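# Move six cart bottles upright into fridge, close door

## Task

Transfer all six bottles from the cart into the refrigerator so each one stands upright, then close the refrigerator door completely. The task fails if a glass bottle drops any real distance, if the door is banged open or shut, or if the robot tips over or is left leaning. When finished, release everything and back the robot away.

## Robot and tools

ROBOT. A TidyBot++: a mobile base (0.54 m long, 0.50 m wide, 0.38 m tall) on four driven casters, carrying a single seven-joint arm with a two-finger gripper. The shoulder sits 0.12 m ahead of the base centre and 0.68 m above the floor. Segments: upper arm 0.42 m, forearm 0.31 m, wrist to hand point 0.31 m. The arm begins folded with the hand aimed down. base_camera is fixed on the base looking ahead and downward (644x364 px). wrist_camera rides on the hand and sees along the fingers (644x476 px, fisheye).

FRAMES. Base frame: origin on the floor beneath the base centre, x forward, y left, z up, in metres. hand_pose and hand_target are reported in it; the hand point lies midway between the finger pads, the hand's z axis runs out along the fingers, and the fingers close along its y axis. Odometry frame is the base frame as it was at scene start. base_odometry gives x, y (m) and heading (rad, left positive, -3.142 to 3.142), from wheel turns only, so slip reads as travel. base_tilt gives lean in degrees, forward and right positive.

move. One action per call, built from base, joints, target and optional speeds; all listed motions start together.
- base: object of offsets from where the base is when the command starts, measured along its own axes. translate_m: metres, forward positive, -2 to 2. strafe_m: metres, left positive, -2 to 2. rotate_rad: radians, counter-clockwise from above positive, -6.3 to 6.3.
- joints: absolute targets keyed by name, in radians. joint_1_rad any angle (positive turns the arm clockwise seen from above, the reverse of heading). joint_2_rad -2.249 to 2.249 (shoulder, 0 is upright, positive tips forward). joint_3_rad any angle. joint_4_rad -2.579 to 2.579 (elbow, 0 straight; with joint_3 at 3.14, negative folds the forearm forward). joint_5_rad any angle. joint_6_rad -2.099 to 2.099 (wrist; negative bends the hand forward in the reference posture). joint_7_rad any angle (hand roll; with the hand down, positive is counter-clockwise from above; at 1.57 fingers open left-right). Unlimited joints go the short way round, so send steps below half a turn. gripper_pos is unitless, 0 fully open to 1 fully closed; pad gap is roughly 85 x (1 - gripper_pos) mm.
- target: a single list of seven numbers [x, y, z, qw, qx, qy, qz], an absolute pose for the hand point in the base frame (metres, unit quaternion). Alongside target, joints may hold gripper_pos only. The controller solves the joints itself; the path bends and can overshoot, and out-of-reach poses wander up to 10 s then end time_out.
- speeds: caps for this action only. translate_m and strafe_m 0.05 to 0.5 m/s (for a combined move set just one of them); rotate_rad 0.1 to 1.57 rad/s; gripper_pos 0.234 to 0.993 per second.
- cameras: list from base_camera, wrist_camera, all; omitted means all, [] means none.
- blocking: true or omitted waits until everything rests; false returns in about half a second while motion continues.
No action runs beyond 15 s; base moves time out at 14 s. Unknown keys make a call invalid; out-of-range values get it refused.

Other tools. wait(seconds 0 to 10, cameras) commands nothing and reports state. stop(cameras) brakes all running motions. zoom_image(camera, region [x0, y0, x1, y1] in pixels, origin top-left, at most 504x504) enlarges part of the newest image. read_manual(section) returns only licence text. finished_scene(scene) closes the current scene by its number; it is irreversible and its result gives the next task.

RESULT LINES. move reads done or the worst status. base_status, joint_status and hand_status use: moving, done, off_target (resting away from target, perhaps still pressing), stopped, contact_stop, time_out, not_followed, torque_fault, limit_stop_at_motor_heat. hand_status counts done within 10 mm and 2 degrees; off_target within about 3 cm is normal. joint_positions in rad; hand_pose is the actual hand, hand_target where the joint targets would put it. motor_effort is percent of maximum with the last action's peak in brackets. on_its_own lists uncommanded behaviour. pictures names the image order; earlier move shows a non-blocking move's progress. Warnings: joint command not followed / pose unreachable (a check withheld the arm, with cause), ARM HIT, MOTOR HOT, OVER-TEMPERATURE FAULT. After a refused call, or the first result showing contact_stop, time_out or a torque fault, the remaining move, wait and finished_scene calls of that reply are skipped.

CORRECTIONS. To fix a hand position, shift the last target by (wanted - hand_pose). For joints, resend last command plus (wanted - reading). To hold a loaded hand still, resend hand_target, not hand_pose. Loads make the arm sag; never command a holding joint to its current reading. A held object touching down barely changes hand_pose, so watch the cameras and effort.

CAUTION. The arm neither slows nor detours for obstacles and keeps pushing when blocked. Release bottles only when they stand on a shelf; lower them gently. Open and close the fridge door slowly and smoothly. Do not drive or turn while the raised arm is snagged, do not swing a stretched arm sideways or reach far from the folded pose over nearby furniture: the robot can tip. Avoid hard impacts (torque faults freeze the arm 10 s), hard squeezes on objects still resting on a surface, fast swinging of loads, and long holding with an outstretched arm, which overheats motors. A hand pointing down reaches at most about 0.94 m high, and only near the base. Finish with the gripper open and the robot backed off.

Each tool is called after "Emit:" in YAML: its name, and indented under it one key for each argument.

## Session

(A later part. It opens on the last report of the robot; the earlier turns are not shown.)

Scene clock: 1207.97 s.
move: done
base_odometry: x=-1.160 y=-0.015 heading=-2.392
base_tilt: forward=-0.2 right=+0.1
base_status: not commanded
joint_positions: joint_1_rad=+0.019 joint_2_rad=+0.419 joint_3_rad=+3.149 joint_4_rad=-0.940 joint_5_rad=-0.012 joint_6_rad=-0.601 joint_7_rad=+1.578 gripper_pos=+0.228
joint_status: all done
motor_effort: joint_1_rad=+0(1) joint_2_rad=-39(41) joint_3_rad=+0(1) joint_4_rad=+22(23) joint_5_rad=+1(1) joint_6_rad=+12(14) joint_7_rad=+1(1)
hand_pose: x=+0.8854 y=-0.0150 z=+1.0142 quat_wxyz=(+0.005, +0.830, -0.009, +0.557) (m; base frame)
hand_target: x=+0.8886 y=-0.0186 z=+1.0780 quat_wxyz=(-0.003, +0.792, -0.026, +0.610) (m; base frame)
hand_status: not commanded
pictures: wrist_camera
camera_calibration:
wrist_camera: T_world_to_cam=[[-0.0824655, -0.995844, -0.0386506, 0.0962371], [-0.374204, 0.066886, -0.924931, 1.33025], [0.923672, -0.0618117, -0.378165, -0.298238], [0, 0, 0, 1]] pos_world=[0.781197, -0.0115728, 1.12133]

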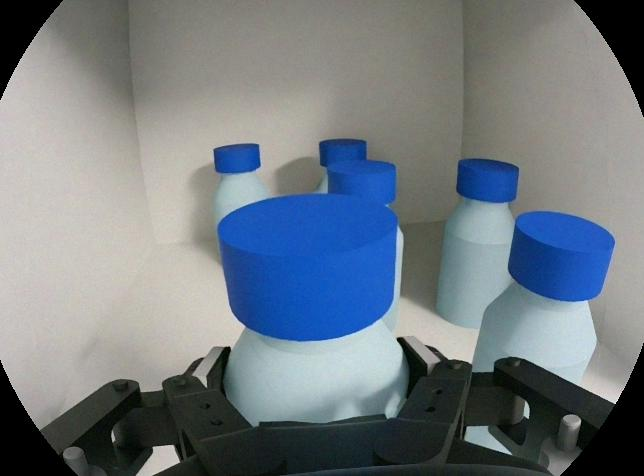

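Emit:
move:
  joints: {"joint_2_rad":0.445,"joint_6_rad":-0.495}
  cameras: []

Emit:
move:
  joints: {"joint_2_rad":0.46,"joint_6_rad":-0.477}
  cameras: ["wrist_camera"]

Scene clock: 1214.00 s.
move: done
base_odometry: x=-1.160 y=-0.015 heading=-2.392
base_tilt: forward=-0.2 right=+0.1
base_status: not commanded
joint_positions: joint_1_rad=+0.019 joint_2_rad=+0.444 joint_3_rad=+3.149 joint_4_rad=-0.940 joint_5_rad=-0.012 joint_6_rad=-0.559 joint_7_rad=+1.578 gripper_pos=+0.228
joint_status: all done
motor_effort: joint_1_rad=+0(0) joint_2_rad=-40(41) joint_3_rad=+0(1) joint_4_rad=+22(22) joint_5_rad=+1(2) joint_6_rad=+13(14) joint_7_rad=+0(1)
hand_pose: x=+0.8986 y=-0.0154 z=+1.0071 quat_wxyz=(+0.005, +0.826, -0.009, +0.564) (m; base frame)
hand_target: x=+0.9065 y=-0.0190 z=+1.0673 quat_wxyz=(-0.003, +0.786, -0.026, +0.618) (m; base frame)
hand_status: not commanded
pictures: none
No camera images: "cameras" was empty.

Scene clock: 1214.63 s.
move: done
base_odometry: x=-1.160 y=-0.015 heading=-2.392
base_tilt: forward=-0.2 right=+0.1
base_status: not commanded
joint_positions: joint_1_rad=+0.019 joint_2_rad=+0.455 joint_3_rad=+3.149 joint_4_rad=-0.940 joint_5_rad=-0.012 joint_6_rad=-0.545 joint_7_rad=+1.578 gripper_pos=+0.228
joint_status: all done
motor_effort: joint_1_rad=+0(0) joint_2_rad=-39(41) joint_3_rad=+0(0) joint_4_rad=+22(22) joint_5_rad=+1(2) joint_6_rad=+13(13) joint_7_rad=+0(1)
hand_pose: x=+0.9038 y=-0.0155 z=+1.0021 quat_wxyz=(+0.005, +0.825, -0.009, +0.565) (m; base frame)
hand_target: x=+0.9136 y=-0.0191 z=+1.0609 quat_wxyz=(-0.003, +0.785, -0.026, +0.619) (m; base frame)
hand_status: not commanded
pictures: wrist_camera
camera_calibration:
wrist_camera: T_world_to_cam=[[-0.0821619, -0.99583, -0.0396598, 0.0975191], [-0.355949, 0.0664911, -0.932137, 1.31668], [0.930887, -0.0624693, -0.359927, -0.344655], [0, 0, 0, 1]] pos_world=[0.797519, -0.0119657, 1.10715]

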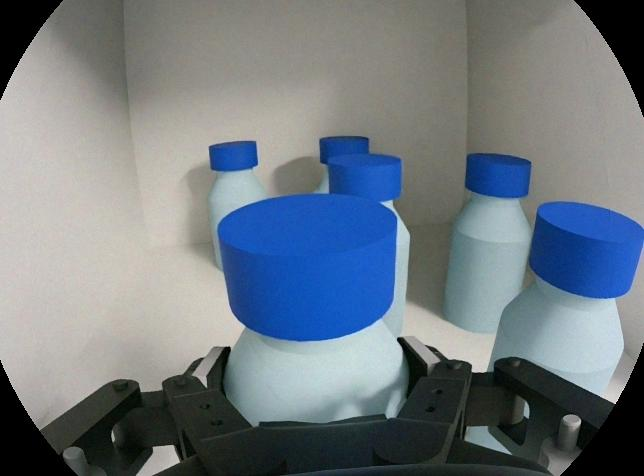

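a3=1.940; need 1.950.

Emit:
move:
  joints: {"joint_2_rad":0.483,"joint_6_rad":-0.48}
  cameras: []

Emit:
move:
  joints: {"joint_2_rad":0.492,"joint_6_rad":-0.471}
  cameras: []

Emit:
move:
  joints: {"joint_2_rad":0.50,"joint_6_rad":-0.463}
  cameras: ["wrist_camera"]

Scene clock: 1219.53 s.
move: done
base_odometry: x=-1.160 y=-0.015 heading=-2.392
base_tilt: forward=-0.2 right=+0.1
base_status: not commanded
joint_positions: joint_1_rad=+0.019 joint_2_rad=+0.472 joint_3_rad=+3.149 joint_4_rad=-0.939 joint_5_rad=-0.012 joint_6_rad=-0.542 joint_7_rad=+1.577 gripper_pos=+0.228
joint_status: all done
motor_effort: joint_1_rad=+0(0) joint_2_rad=-40(41) joint_3_rad=+0(0) joint_4_rad=+21(22) joint_5_rad=+1(2) joint_6_rad=+12(13) joint_7_rad=+1(1)
hand_pose: x=+0.9096 y=-0.0156 z=+0.9905 quat_wxyz=(+0.005, +0.828, -0.009, +0.560) (m; base frame)
hand_target: x=+0.9219 y=-0.0193 z=+1.0416 quat_wxyz=(-0.003, +0.793, -0.026, +0.609) (m; base frame)
hand_status: not commanded
pictures: none
No camera images: "cameras" was empty.

Scene clock: 1220.03 s.
move: done
base_odometry: x=-1.160 y=-0.015 heading=-2.392
base_tilt: forward=-0.2 right=+0.1
base_status: not commanded
joint_positions: joint_1_rad=+0.019 joint_2_rad=+0.476 joint_3_rad=+3.149 joint_4_rad=-0.938 joint_5_rad=-0.012 joint_6_rad=-0.533 joint_7_rad=+1.577 gripper_pos=+0.228
joint_status: all done
motor_effort: joint_1_rad=+0(0) joint_2_rad=-39(40) joint_3_rad=+0(1) joint_4_rad=+21(21) joint_5_rad=+0(2) joint_6_rad=+12(12) joint_7_rad=+1(1)
hand_pose: x=+0.9116 y=-0.0157 z=+0.9903 quat_wxyz=(+0.005, +0.827, -0.009, +0.562) (m; base frame)
hand_target: x=+0.9258 y=-0.0193 z=+1.0371 quat_wxyz=(-0.003, +0.793, -0.026, +0.609) (m; base frame)
hand_status: not commanded
pictures: none
No camera images: "cameras" was empty.

Scene clock: 1220.53 s.
move: done
base_odometry: x=-1.160 y=-0.015 heading=-2.392
base_tilt: forward=-0.2 right=+0.1
base_status: not commanded
joint_positions: joint_1_rad=+0.019 joint_2_rad=+0.480 joint_3_rad=+3.149 joint_4_rad=-0.937 joint_5_rad=-0.012 joint_6_rad=-0.525 joint_7_rad=+1.577 gripper_pos=+0.228
joint_status: all done
motor_effort: joint_1_rad=+0(0) joint_2_rad=-38(39) joint_3_rad=+0(0) joint_4_rad=+20(21) joint_5_rad=+1(1) joint_6_rad=+11(12) joint_7_rad=+1(1)
hand_pose: x=+0.9138 y=-0.0157 z=+0.9903 quat_wxyz=(+0.005, +0.825, -0.009, +0.564) (m; base frame)
hand_target: x=+0.9293 y=-0.0194 z=+1.0330 quat_wxyz=(-0.002, +0.793, -0.026, +0.609) (m; base frame)
hand_status: not commanded
pictures: wrist_camera
camera_calibration:
wrist_camera: T_world_to_cam=[[-0.0824943, -0.9958, -0.03972, 0.0979993], [-0.357624, 0.0667806, -0.931475, 1.31017], [0.930215, -0.0626365, -0.361631, -0.355907], [0, 0, 0, 1]] pos_world=[0.807702, -0.0121989, 1.09558]

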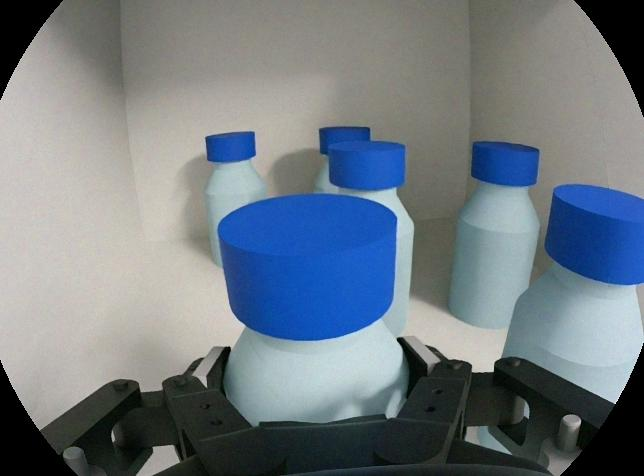

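Emit:
move:
  joints: {"gripper_pos":0.11}
  speeds: {"gripper_pos":0.234}
  cameras: []

Emit:
move:
  base: {"translate_m":-0.45}
  cameras: ["wrist_camera","base_camera"]

Scene clock: 1225.43 s.
move: done
base_odometry: x=-1.160 y=-0.015 heading=-2.392
base_tilt: forward=-0.2 right=+0.1
base_status: not commanded
joint_positions: joint_1_rad=+0.019 joint_2_rad=+0.480 joint_3_rad=+3.149 joint_4_rad=-0.914 joint_5_rad=-0.012 joint_6_rad=-0.506 joint_7_rad=+1.577 gripper_pos=+0.112
joint_status: all done
motor_effort: joint_1_rad=+0(1) joint_2_rad=-35(39) joint_3_rad=+0(1) joint_4_rad=+18(21) joint_5_rad=+1(2) joint_6_rad=+9(12) joint_7_rad=+1(1)
hand_pose: x=+0.9173 y=-0.0158 z=+1.0095 quat_wxyz=(+0.005, +0.813, -0.009, +0.582) (m; base frame)
hand_target: x=+0.9293 y=-0.0194 z=+1.0330 quat_wxyz=(-0.002, +0.793, -0.026, +0.609) (m; base frame)
hand_status: not commanded
pictures: none
No camera images: "cameras" was empty.

Scene clock: 1227.60 s.
move: done
base_odometry: x=-0.830 y=+0.291 heading=-2.393
base_tilt: forward=-0.2 right=+0.1
base_status: done
joint_positions: joint_1_rad=+0.020 joint_2_rad=+0.484 joint_3_rad=+3.149 joint_4_rad=-0.911 joint_5_rad=-0.012 joint_6_rad=-0.504 joint_7_rad=+1.577 gripper_pos=+0.112
joint_status: not commanded
motor_effort: joint_1_rad=+0(8) joint_2_rad=-35(39) joint_3_rad=+0(4) joint_4_rad=+18(19) joint_5_rad=+1(2) joint_6_rad=+9(10) joint_7_rad=+0(1)
hand_pose: x=+0.9190 y=-0.0173 z=+1.0085 quat_wxyz=(+0.006, +0.813, -0.010, +0.582) (m; base frame)
hand_target: x=+0.9293 y=-0.0194 z=+1.0330 quat_wxyz=(-0.002, +0.793, -0.026, +0.609) (m; base frame)
hand_status: not commanded
pictures: base_camera, wrist_camera
camera_calibration:
wrist_camera: T_world_to_cam=[[-0.0826954, -0.995688, -0.0420253, 0.100098], [-0.317236, 0.0662768, -0.946028, 1.30662], [0.944734, -0.0649002, -0.321349, -0.40832], [0, 0, 0, 1]] pos_world=[0.808539, -0.0134322, 1.10909]

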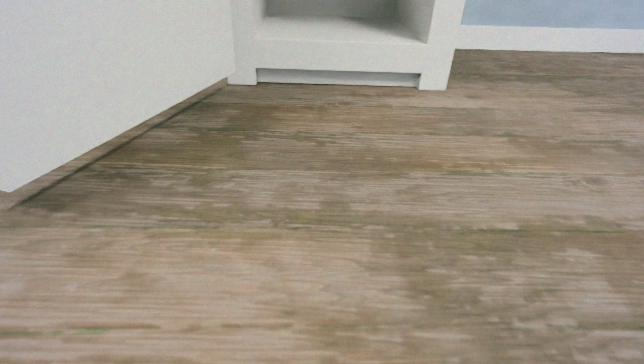

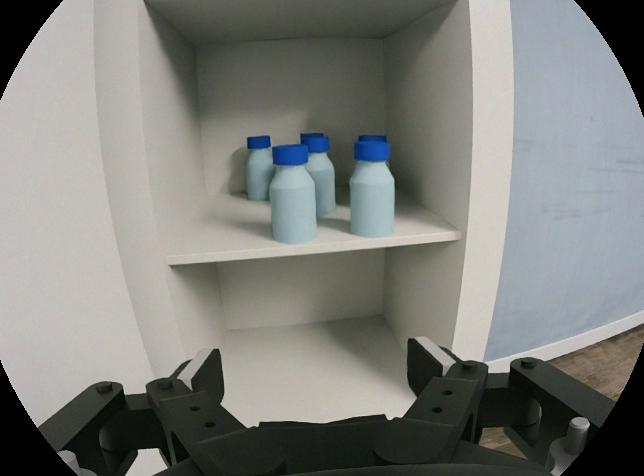

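Emit:
move:
  base: {"translate_m":-0.05,"rotate_rad":-0.785}
  joints: {"joint_1_rad":0.02,"joint_2_rad":-0.03,"joint_3_rad":3.15,"joint_4_rad":-1.97,"joint_5_rad":0,"joint_6_rad":0.06,"joint_7_rad":1.53,"gripper_pos":1.0}
  speeds: {"rotate_rad":1.0}
  cameras: ["base_camera"]

Scene clock: 1276.80 s.
move: done
base_odometry: x=-0.793 y=+0.325 heading=+3.106
base_tilt: forward=-0.2 right=+0.1
base_status: done
joint_positions: joint_1_rad=+0.033 joint_2_rad=-0.010 joint_3_rad=+3.160 joint_4_rad=-1.943 joint_5_rad=-0.012 joint_6_rad=+0.010 joint_7_rad=+1.577 gripper_pos=+1.000
joint_status: all done
motor_effort: joint_1_rad=+0(6) joint_2_rad=-19(39) joint_3_rad=+1(4) joint_4_rad=+17(19) joint_5_rad=+0(2) joint_6_rad=+9(10) joint_7_rad=+0(1)
hand_pose: x=+0.7005 y=-0.0285 z=+0.8836 quat_wxyz=(+0.013, +0.820, -0.023, +0.572) (m; base frame)
hand_target: x=+0.6960 y=-0.0151 z=+0.8942 quat_wxyz=(-0.004, +0.807, -0.028, +0.590) (m; base frame)
hand_status: not commanded
pictures: base_camera

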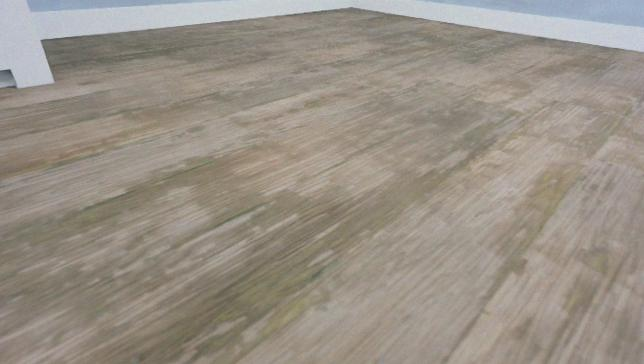

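Emit:
move:
  base: {"translate_m":-0.80,"strafe_m":0.45}
  cameras: ["base_camera","wrist_camera"]

Scene clock: 1286.77 s.
move: done
base_odometry: x=-0.010 y=-0.153 heading=+3.105
base_tilt: forward=-0.2 right=+0.1
base_status: done
joint_positions: joint_1_rad=+0.032 joint_2_rad=-0.023 joint_3_rad=+3.160 joint_4_rad=-1.946 joint_5_rad=-0.012 joint_6_rad=+0.015 joint_7_rad=+1.577 gripper_pos=+1.000
joint_status: not commanded
motor_effort: joint_1_rad=+0(1) joint_2_rad=-18(22) joint_3_rad=+1(1) joint_4_rad=+18(18) joint_5_rad=+0(2) joint_6_rad=+9(9) joint_7_rad=+0(1)
hand_pose: x=+0.6977 y=-0.0281 z=+0.8913 quat_wxyz=(+0.013, +0.815, -0.023, +0.578) (m; base frame)
hand_target: x=+0.6960 y=-0.0151 z=+0.8942 quat_wxyz=(-0.004, +0.807, -0.028, +0.590) (m; base frame)
hand_status: not commanded
pictures: base_camera, wrist_camera
camera_calibration:
wrist_camera: T_world_to_cam=[[-0.112473, -0.992638, -0.044934, 0.0895956], [-0.322737, 0.0792628, -0.943164, 1.12793], [0.939782, -0.0915784, -0.329276, -0.227833], [0, 0, 0, 1]] pos_world=[0.588216, -0.0213317, 0.992831]

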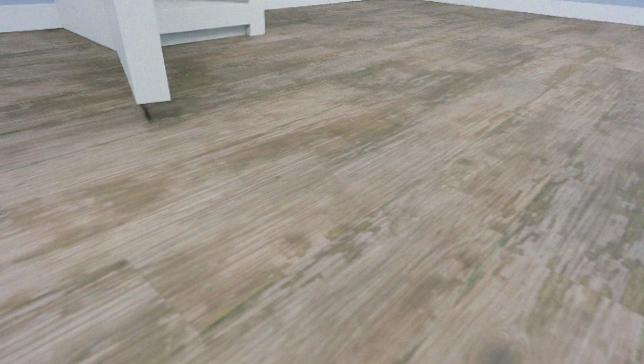

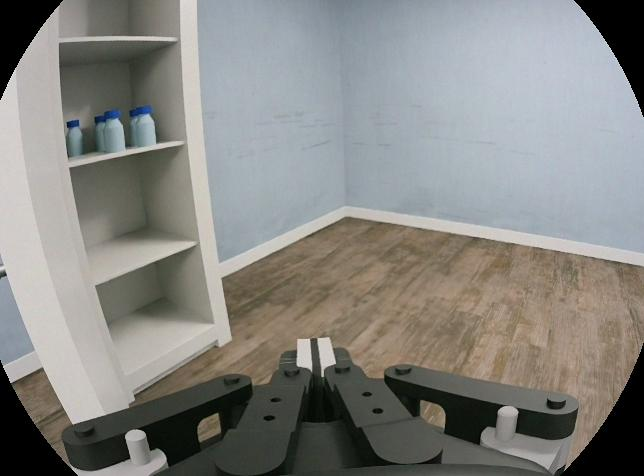

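Emit:
move:
  base: {"translate_m":-0.02,"strafe_m":0.52}
  speeds: {"strafe_m":0.3}
  cameras: ["base_camera","wrist_camera"]

Scene clock: 1292.10 s.
move: done
base_odometry: x=-0.008 y=-0.674 heading=+3.106
base_tilt: forward=-0.2 right=+0.1
base_status: done
joint_positions: joint_1_rad=+0.028 joint_2_rad=-0.023 joint_3_rad=+3.158 joint_4_rad=-1.946 joint_5_rad=-0.012 joint_6_rad=+0.015 joint_7_rad=+1.577 gripper_pos=+1.000
joint_status: not commanded
motor_effort: joint_1_rad=-1(3) joint_2_rad=-19(19) joint_3_rad=+0(2) joint_4_rad=+18(18) joint_5_rad=+1(2) joint_6_rad=+9(10) joint_7_rad=+0(1)
hand_pose: x=+0.6979 y=-0.0244 z=+0.8914 quat_wxyz=(+0.011, +0.815, -0.020, +0.579) (m; base frame)
hand_target: x=+0.6960 y=-0.0151 z=+0.8942 quat_wxyz=(-0.004, +0.807, -0.028, +0.590) (m; base frame)
hand_status: not commanded
pictures: base_camera, wrist_camera
camera_calibration:
wrist_camera: T_world_to_cam=[[-0.106134, -0.993338, -0.0448868, 0.088808], [-0.323035, 0.0771379, -0.943238, 1.12796], [0.940417, -0.0856097, -0.32907, -0.228103], [0, 0, 0, 1]] pos_world=[0.58831, -0.0183202, 0.992862]

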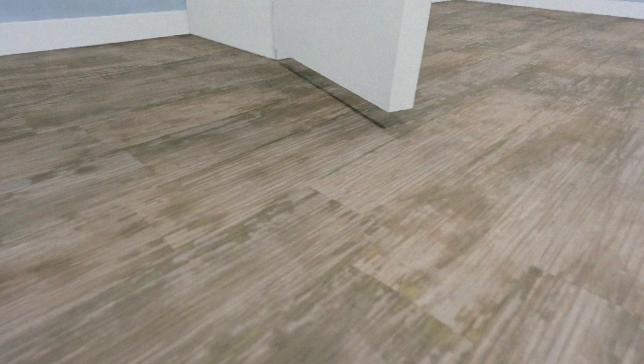

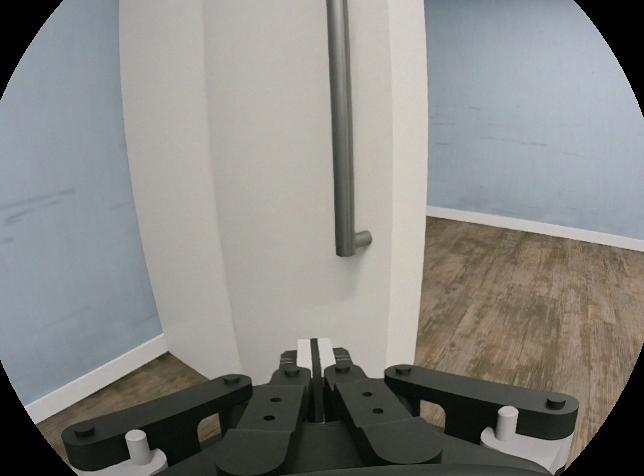

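Emit:
move:
  base: {"translate_m":0.38}
  speeds: {"translate_m":0.25}
  cameras: ["base_camera","wrist_camera"]

Scene clock: 1308.60 s.
move: done
base_odometry: x=-0.388 y=-0.660 heading=+3.106
base_tilt: forward=-0.2 right=+0.1
base_status: done
joint_positions: joint_1_rad=+0.026 joint_2_rad=-0.026 joint_3_rad=+3.155 joint_4_rad=-1.947 joint_5_rad=-0.012 joint_6_rad=+0.016 joint_7_rad=+1.577 gripper_pos=+1.000
joint_status: not commanded
motor_effort: joint_1_rad=+0(2) joint_2_rad=-19(21) joint_3_rad=+0(3) joint_4_rad=+17(19) joint_5_rad=+0(2) joint_6_rad=+9(10) joint_7_rad=+0(1)
hand_pose: x=+0.6973 y=-0.0214 z=+0.8924 quat_wxyz=(+0.010, +0.815, -0.018, +0.580) (m; base frame)
hand_target: x=+0.6960 y=-0.0151 z=+0.8942 quat_wxyz=(-0.004, +0.807, -0.028, +0.590) (m; base frame)
hand_status: not commanded
pictures: base_camera, wrist_camera
camera_calibration:
wrist_camera: T_world_to_cam=[[-0.101092, -0.993846, -0.0452875, 0.0885722], [-0.321326, 0.075698, -0.943938, 1.1279], [0.941557, -0.0808725, -0.327001, -0.229475], [0, 0, 0, 1]] pos_world=[0.587442, -0.0159109, 0.993641]

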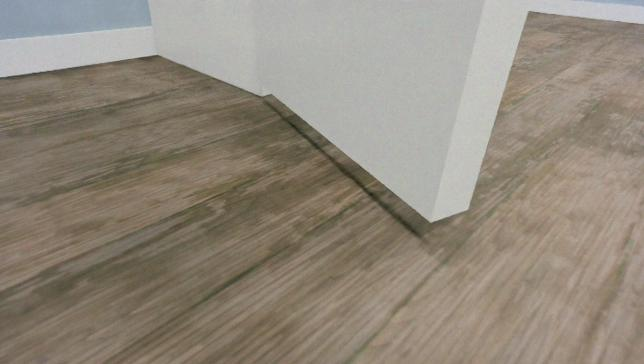

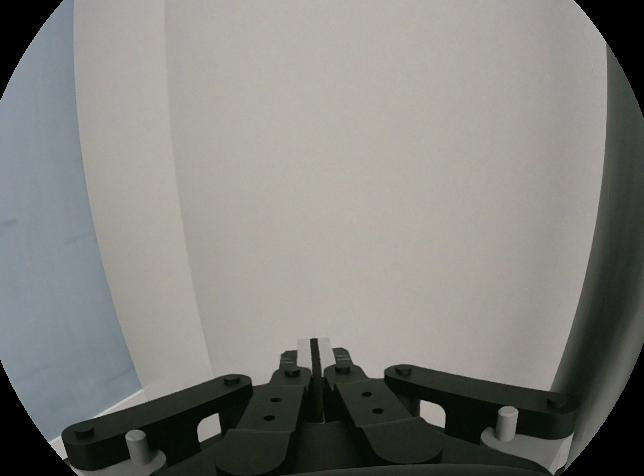

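Emit:
move:
  base: {"translate_m":-0.12,"strafe_m":0.02}
  joints: {"joint_1_rad":0.01,"joint_2_rad":0.5,"joint_3_rad":3.14,"joint_4_rad":-2.14,"joint_5_rad":0,"joint_6_rad":0.69,"joint_7_rad":1.57}
  cameras: ["wrist_camera"]

Scene clock: 1334.47 s.
move: done
base_odometry: x=-0.269 y=-0.685 heading=+3.106
base_tilt: forward=-0.2 right=+0.1
base_status: done
joint_positions: joint_1_rad=+0.025 joint_2_rad=+0.476 joint_3_rad=+3.154 joint_4_rad=-2.114 joint_5_rad=-0.012 joint_6_rad=+0.639 joint_7_rad=+1.577 gripper_pos=+1.000
joint_status: all done
motor_effort: joint_1_rad=+0(1) joint_2_rad=-28(31) joint_3_rad=+0(2) joint_4_rad=+12(17) joint_5_rad=+1(2) joint_6_rad=+9(11) joint_7_rad=+0(1)
hand_pose: x=+0.7652 y=-0.0243 z=+0.6721 quat_wxyz=(+0.015, +0.828, -0.017, +0.560) (m; base frame)
hand_target: x=+0.7610 y=-0.0042 z=+0.6602 quat_wxyz=(+0.002, +0.828, -0.004, +0.561) (m; base frame)
hand_status: not commanded
pictures: wrist_camera
camera_calibration:
wrist_camera: T_world_to_cam=[[-0.105549, -0.993914, -0.0315336, 0.0768178], [-0.364957, 0.0682155, -0.928522, 0.964883], [0.925022, -0.0864958, -0.369936, -0.324288], [0, 0, 0, 1]] pos_world=[0.660222, -0.0175192, 0.778371]

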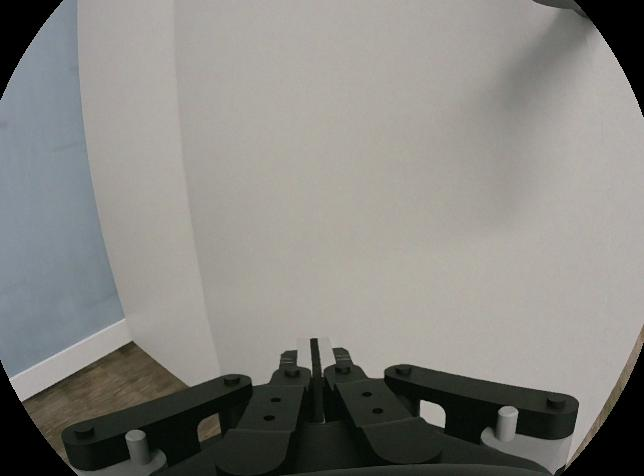

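Emit:
move:
  base: {"translate_m":0.293,"strafe_m":-0.256}
  speeds: {"translate_m":0.1}
  cameras: ["wrist_camera","base_camera"]

Scene clock: 1349.87 s.
move: done
base_odometry: x=-0.552 y=-0.418 heading=+3.106
base_tilt: forward=-0.2 right=+0.1
base_status: done
joint_positions: joint_1_rad=+0.004 joint_2_rad=+0.478 joint_3_rad=+3.133 joint_4_rad=-2.137 joint_5_rad=-0.012 joint_6_rad=+0.649 joint_7_rad=+1.577 gripper_pos=+1.000
joint_status: not commanded
motor_effort: joint_1_rad=+0(4) joint_2_rad=-28(30) joint_3_rad=+0(5) joint_4_rad=+11(15) joint_5_rad=+2(2) joint_6_rad=+9(11) joint_7_rad=+0(1)
hand_pose: x=+0.7580 y=+0.0016 z=+0.6641 quat_wxyz=(-0.001, +0.832, -0.003, +0.555) (m; base frame)
hand_target: x=+0.7610 y=-0.0042 z=+0.6602 quat_wxyz=(+0.002, +0.828, -0.004, +0.561) (m; base frame)
hand_status: not commanded
pictures: base_camera, wrist_camera
camera_calibration:
wrist_camera: T_world_to_cam=[[-0.0663919, -0.996989, -0.0400704, 0.077496], [-0.380056, 0.0623997, -0.922856, 0.960754], [0.922578, -0.0460412, -0.383055, -0.307834], [0, 0, 0, 1]] pos_world=[0.654287, 0.0031388, 0.771826]

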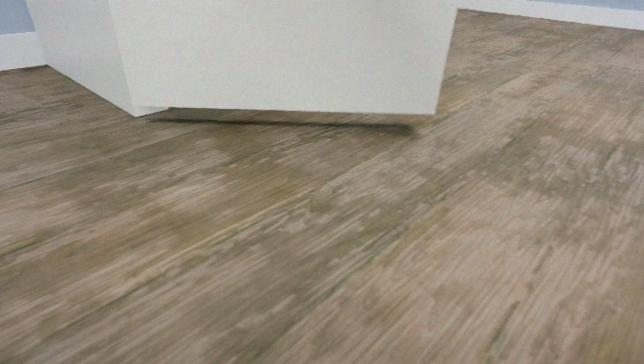

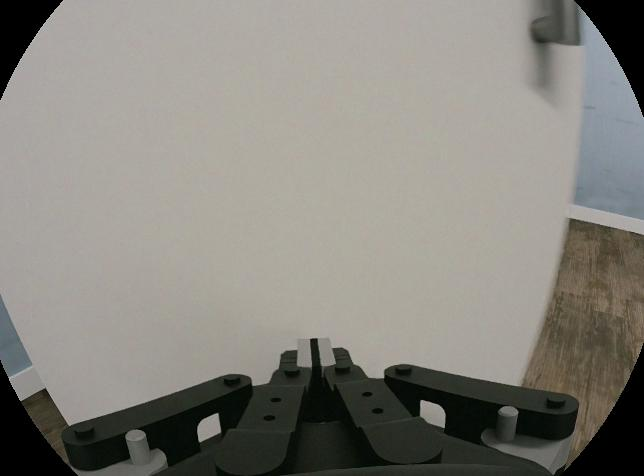

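Emit:
move:
  cameras: ["wrist_camera","base_camera"]

Scene clock: 1354.07 s.
base_odometry: x=-0.552 y=-0.418 heading=+3.106
base_tilt: forward=-0.2 right=+0.1
base_status: done
joint_positions: joint_1_rad=+0.004 joint_2_rad=+0.478 joint_3_rad=+3.133 joint_4_rad=-2.137 joint_5_rad=-0.012 joint_6_rad=+0.649 joint_7_rad=+1.577 gripper_pos=+1.000
joint_status: not commanded
motor_effort: joint_1_rad=+0(4) joint_2_rad=-28(30) joint_3_rad=+0(5) joint_4_rad=+11(15) joint_5_rad=+1(2) joint_6_rad=+9(11) joint_7_rad=+1(1)
hand_pose: x=+0.7580 y=+0.0016 z=+0.6641 quat_wxyz=(-0.001, +0.832, -0.003, +0.555) (m; base frame)
hand_target: x=+0.7610 y=-0.0042 z=+0.6602 quat_wxyz=(+0.002, +0.828, -0.004, +0.561) (m; base frame)
hand_status: not commanded
pictures: base_camera, wrist_camera
camera_calibration:
wrist_camera: T_world_to_cam=[[-0.0663919, -0.996989, -0.0400704, 0.077496], [-0.380056, 0.0623997, -0.922856, 0.960754], [0.922578, -0.0460412, -0.383055, -0.307834], [0, 0, 0, 1]] pos_world=[0.654287, 0.0031388, 0.771826]

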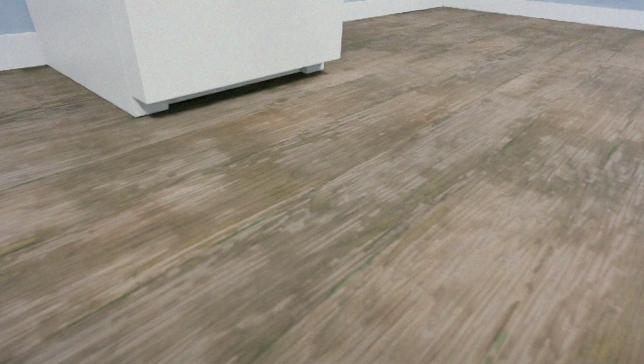

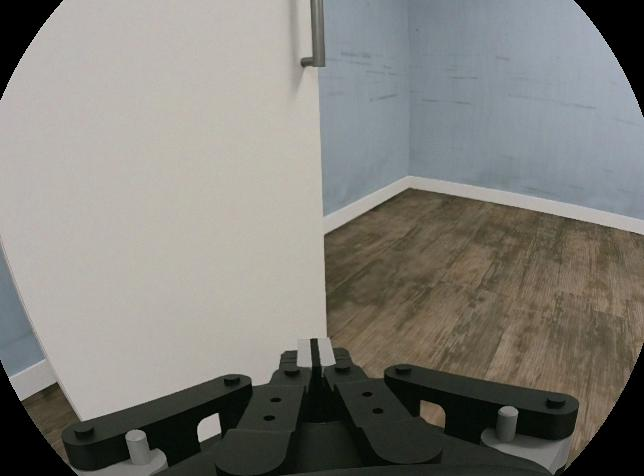

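Emit:
move:
  base: {"translate_m":0.42}
  speeds: {"translate_m":0.2}
  cameras: ["wrist_camera","base_camera"]

Scene clock: 1365.03 s.
move: done
base_odometry: x=-0.972 y=-0.403 heading=+3.105
base_tilt: forward=-0.2 right=+0.1
base_status: done
joint_positions: joint_1_rad=+0.004 joint_2_rad=+0.479 joint_3_rad=+3.134 joint_4_rad=-2.137 joint_5_rad=-0.012 joint_6_rad=+0.650 joint_7_rad=+1.577 gripper_pos=+1.000
joint_status: not commanded
motor_effort: joint_1_rad=-1(2) joint_2_rad=-27(30) joint_3_rad=+0(1) joint_4_rad=+11(13) joint_5_rad=+1(2) joint_6_rad=+9(9) joint_7_rad=+0(1)
hand_pose: x=+0.7580 y=+0.0016 z=+0.6638 quat_wxyz=(+0.000, +0.832, -0.003, +0.555) (m; base frame)
hand_target: x=+0.7610 y=-0.0042 z=+0.6602 quat_wxyz=(+0.002, +0.828, -0.004, +0.561) (m; base frame)
hand_status: not commanded
pictures: base_camera, wrist_camera
camera_calibration:
wrist_camera: T_world_to_cam=[[-0.0664633, -0.996985, -0.0400345, 0.077479], [-0.38037, 0.0624097, -0.922726, 0.960634], [0.922443, -0.0460995, -0.383372, -0.307658], [0, 0, 0, 1]] pos_world=[0.654343, 0.00310968, 0.771556]

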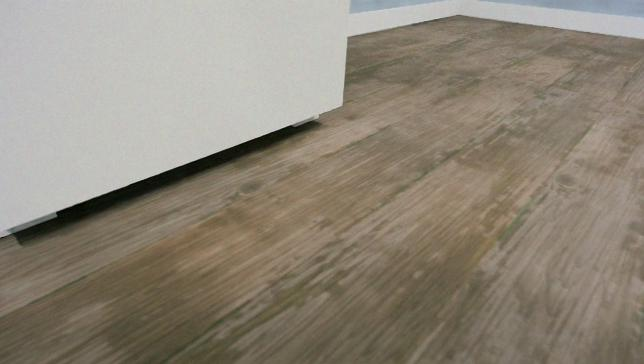

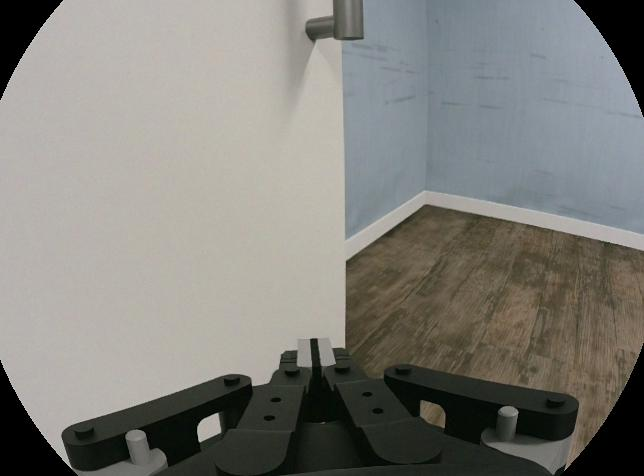

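Emit:
move:
  base: {"translate_m":0.11}
  speeds: {"translate_m":0.06}
  cameras: ["wrist_camera"]

Emit:
move:
  base: {"translate_m":0.03}
  speeds: {"translate_m":0.05}
  cameras: ["wrist_camera","base_camera"]

Scene clock: 1372.00 s.
move: done
base_odometry: x=-1.083 y=-0.398 heading=+3.105
base_tilt: forward=-0.2 right=+0.1
base_status: done
joint_positions: joint_1_rad=+0.004 joint_2_rad=+0.479 joint_3_rad=+3.134 joint_4_rad=-2.137 joint_5_rad=-0.012 joint_6_rad=+0.650 joint_7_rad=+1.577 gripper_pos=+1.000
joint_status: not commanded
motor_effort: joint_1_rad=+0(1) joint_2_rad=-28(30) joint_3_rad=+0(1) joint_4_rad=+11(12) joint_5_rad=+1(2) joint_6_rad=+9(9) joint_7_rad=+0(2)
hand_pose: x=+0.7580 y=+0.0015 z=+0.6636 quat_wxyz=(+0.000, +0.832, -0.003, +0.555) (m; base frame)
hand_target: x=+0.7610 y=-0.0042 z=+0.6602 quat_wxyz=(+0.002, +0.828, -0.004, +0.561) (m; base frame)
hand_status: not commanded
pictures: wrist_camera
camera_calibration:
wrist_camera: T_world_to_cam=[[-0.0665342, -0.996981, -0.040016, 0.0774745], [-0.380636, 0.0624331, -0.922615, 0.960572], [0.922328, -0.0461539, -0.383641, -0.307475], [0, 0, 0, 1]] pos_world=[0.654375, 0.00307799, 0.771378]

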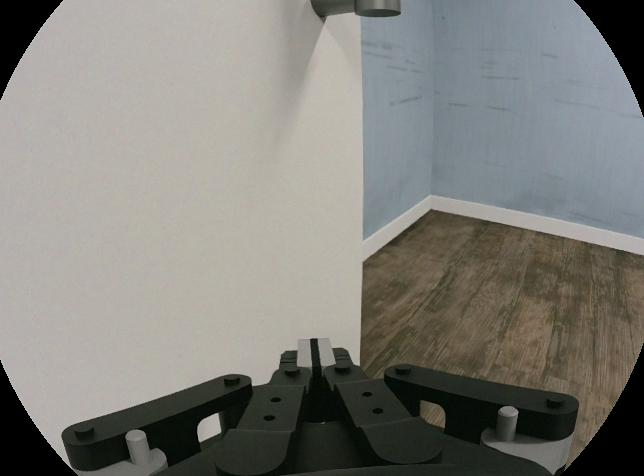

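Scene clock: 1373.07 s.
move: done
base_odometry: x=-1.113 y=-0.397 heading=+3.105
base_tilt: forward=-0.2 right=+0.1
base_status: done
joint_positions: joint_1_rad=+0.004 joint_2_rad=+0.479 joint_3_rad=+3.134 joint_4_rad=-2.137 joint_5_rad=-0.012 joint_6_rad=+0.650 joint_7_rad=+1.577 gripper_pos=+1.000
joint_status: not commanded
motor_effort: joint_1_rad=+0(1) joint_2_rad=-29(30) joint_3_rad=+0(1) joint_4_rad=+11(12) joint_5_rad=+2(2) joint_6_rad=+8(9) joint_7_rad=+0(1)
hand_pose: x=+0.7580 y=+0.0015 z=+0.6634 quat_wxyz=(+0.000, +0.832, -0.003, +0.554) (m; base frame)
hand_target: x=+0.7610 y=-0.0042 z=+0.6602 quat_wxyz=(+0.002, +0.828, -0.004, +0.561) (m; base frame)
hand_status: not commanded
pictures: base_camera, wrist_camera
camera_calibration:
wrist_camera: T_world_to_cam=[[-0.0665481, -0.996981, -0.0399956, 0.0774616], [-0.38093, 0.0624343, -0.922493, 0.960489], [0.922206, -0.0461547, -0.383935, -0.307287], [0, 0, 0, 1]] pos_world=[0.654416, 0.00307762, 0.771165]

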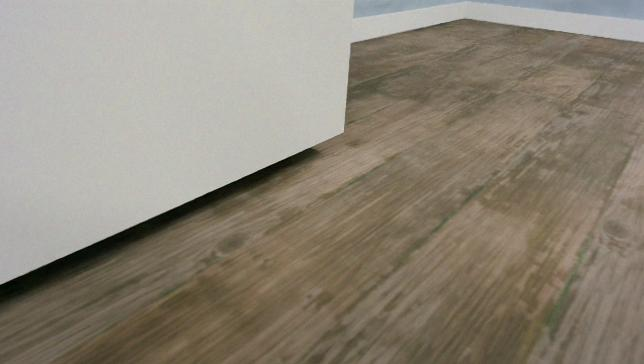

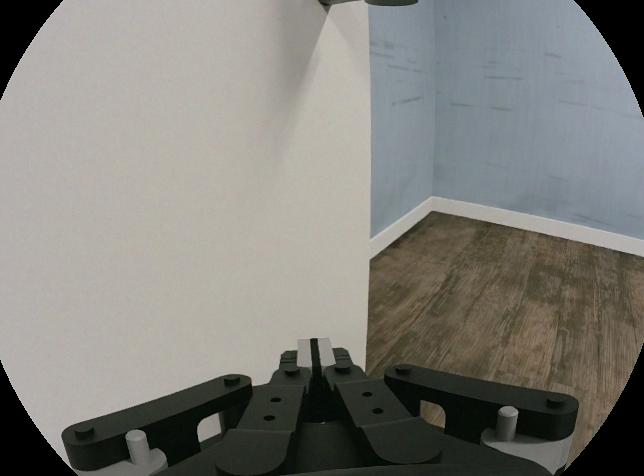

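Emit:
move:
  base: {"translate_m":0.03,"strafe_m":0.05}
  speeds: {"translate_m":0.05}
  cameras: ["wrist_camera","base_camera"]

Scene clock: 1378.73 s.
move: done
base_odometry: x=-1.145 y=-0.446 heading=+3.105
base_tilt: forward=-0.2 right=+0.1
base_status: done
joint_positions: joint_1_rad=+0.032 joint_2_rad=+0.479 joint_3_rad=+3.154 joint_4_rad=-2.146 joint_5_rad=-0.012 joint_6_rad=+0.650 joint_7_rad=+1.577 gripper_pos=+1.000
joint_status: not commanded
motor_effort: joint_1_rad=-4(6) joint_2_rad=-27(28) joint_3_rad=-3(5) joint_4_rad=+13(16) joint_5_rad=+3(5) joint_6_rad=+10(11) joint_7_rad=+0(1)
hand_pose: x=+0.7540 y=-0.0281 z=+0.6592 quat_wxyz=(+0.016, +0.834, -0.019, +0.550) (m; base frame)
hand_target: x=+0.7610 y=-0.0042 z=+0.6602 quat_wxyz=(+0.002, +0.828, -0.004, +0.561) (m; base frame)
hand_status: not commanded
pictures: base_camera, wrist_camera
camera_calibration:
wrist_camera: T_world_to_cam=[[-0.112968, -0.99315, -0.0298405, 0.0758966], [-0.386397, 0.0715806, -0.919551, 0.959417], [0.915388, -0.0923492, -0.391837, -0.297504], [0, 0, 0, 1]] pos_world=[0.651622, -0.0207731, 0.767925]

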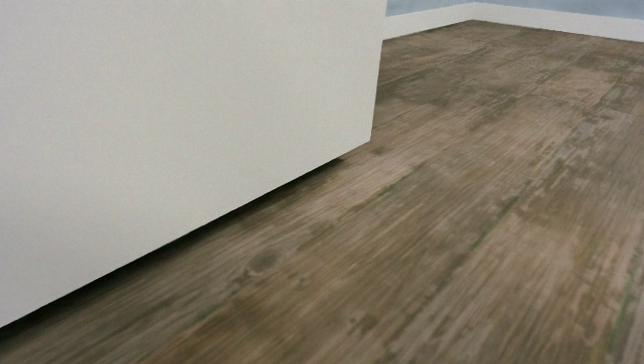

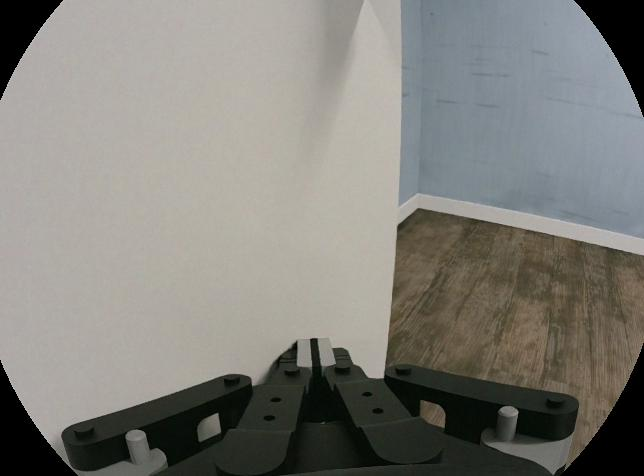

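Emit:
move:
  base: {"translate_m":-0.35,"strafe_m":-0.25}
  cameras: ["wrist_camera","base_camera"]

Scene clock: 1384.40 s.
move: done
base_odometry: x=-0.786 y=-0.209 heading=+3.104
base_tilt: forward=-0.2 right=+0.1
base_status: done
joint_positions: joint_1_rad=+0.012 joint_2_rad=+0.481 joint_3_rad=+3.142 joint_4_rad=-2.146 joint_5_rad=-0.012 joint_6_rad=+0.652 joint_7_rad=+1.577 gripper_pos=+1.000
joint_status: not commanded
motor_effort: joint_1_rad=+0(4) joint_2_rad=-27(31) joint_3_rad=+0(3) joint_4_rad=+11(12) joint_5_rad=+2(3) joint_6_rad=+9(9) joint_7_rad=+0(1)
hand_pose: x=+0.7547 y=-0.0089 z=+0.6590 quat_wxyz=(+0.006, +0.834, -0.008, +0.551) (m; base frame)
hand_target: x=+0.7610 y=-0.0042 z=+0.6602 quat_wxyz=(+0.002, +0.828, -0.004, +0.561) (m; base frame)
hand_status: not commanded
pictures: base_camera, wrist_camera
camera_calibration:
wrist_camera: T_world_to_cam=[[-0.0830802, -0.995913, -0.035435, 0.0761397], [-0.387481, 0.0650432, -0.91958, 0.958936], [0.918126, -0.0626685, -0.391301, -0.29863], [0, 0, 0, 1]] pos_world=[0.652075, -0.00525843, 0.767663]

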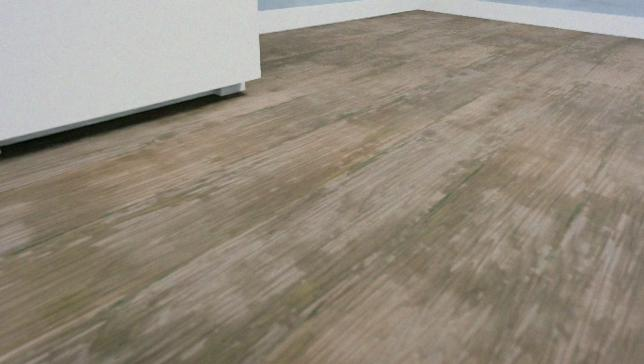

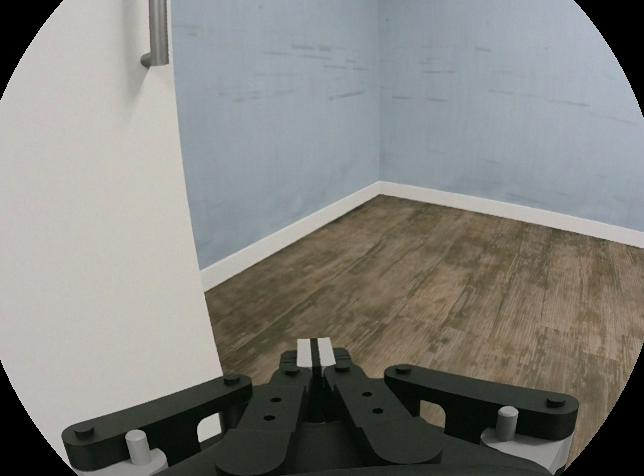

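Emit:
finished_scene:
  scene: 1

The scene is finished: the task was done.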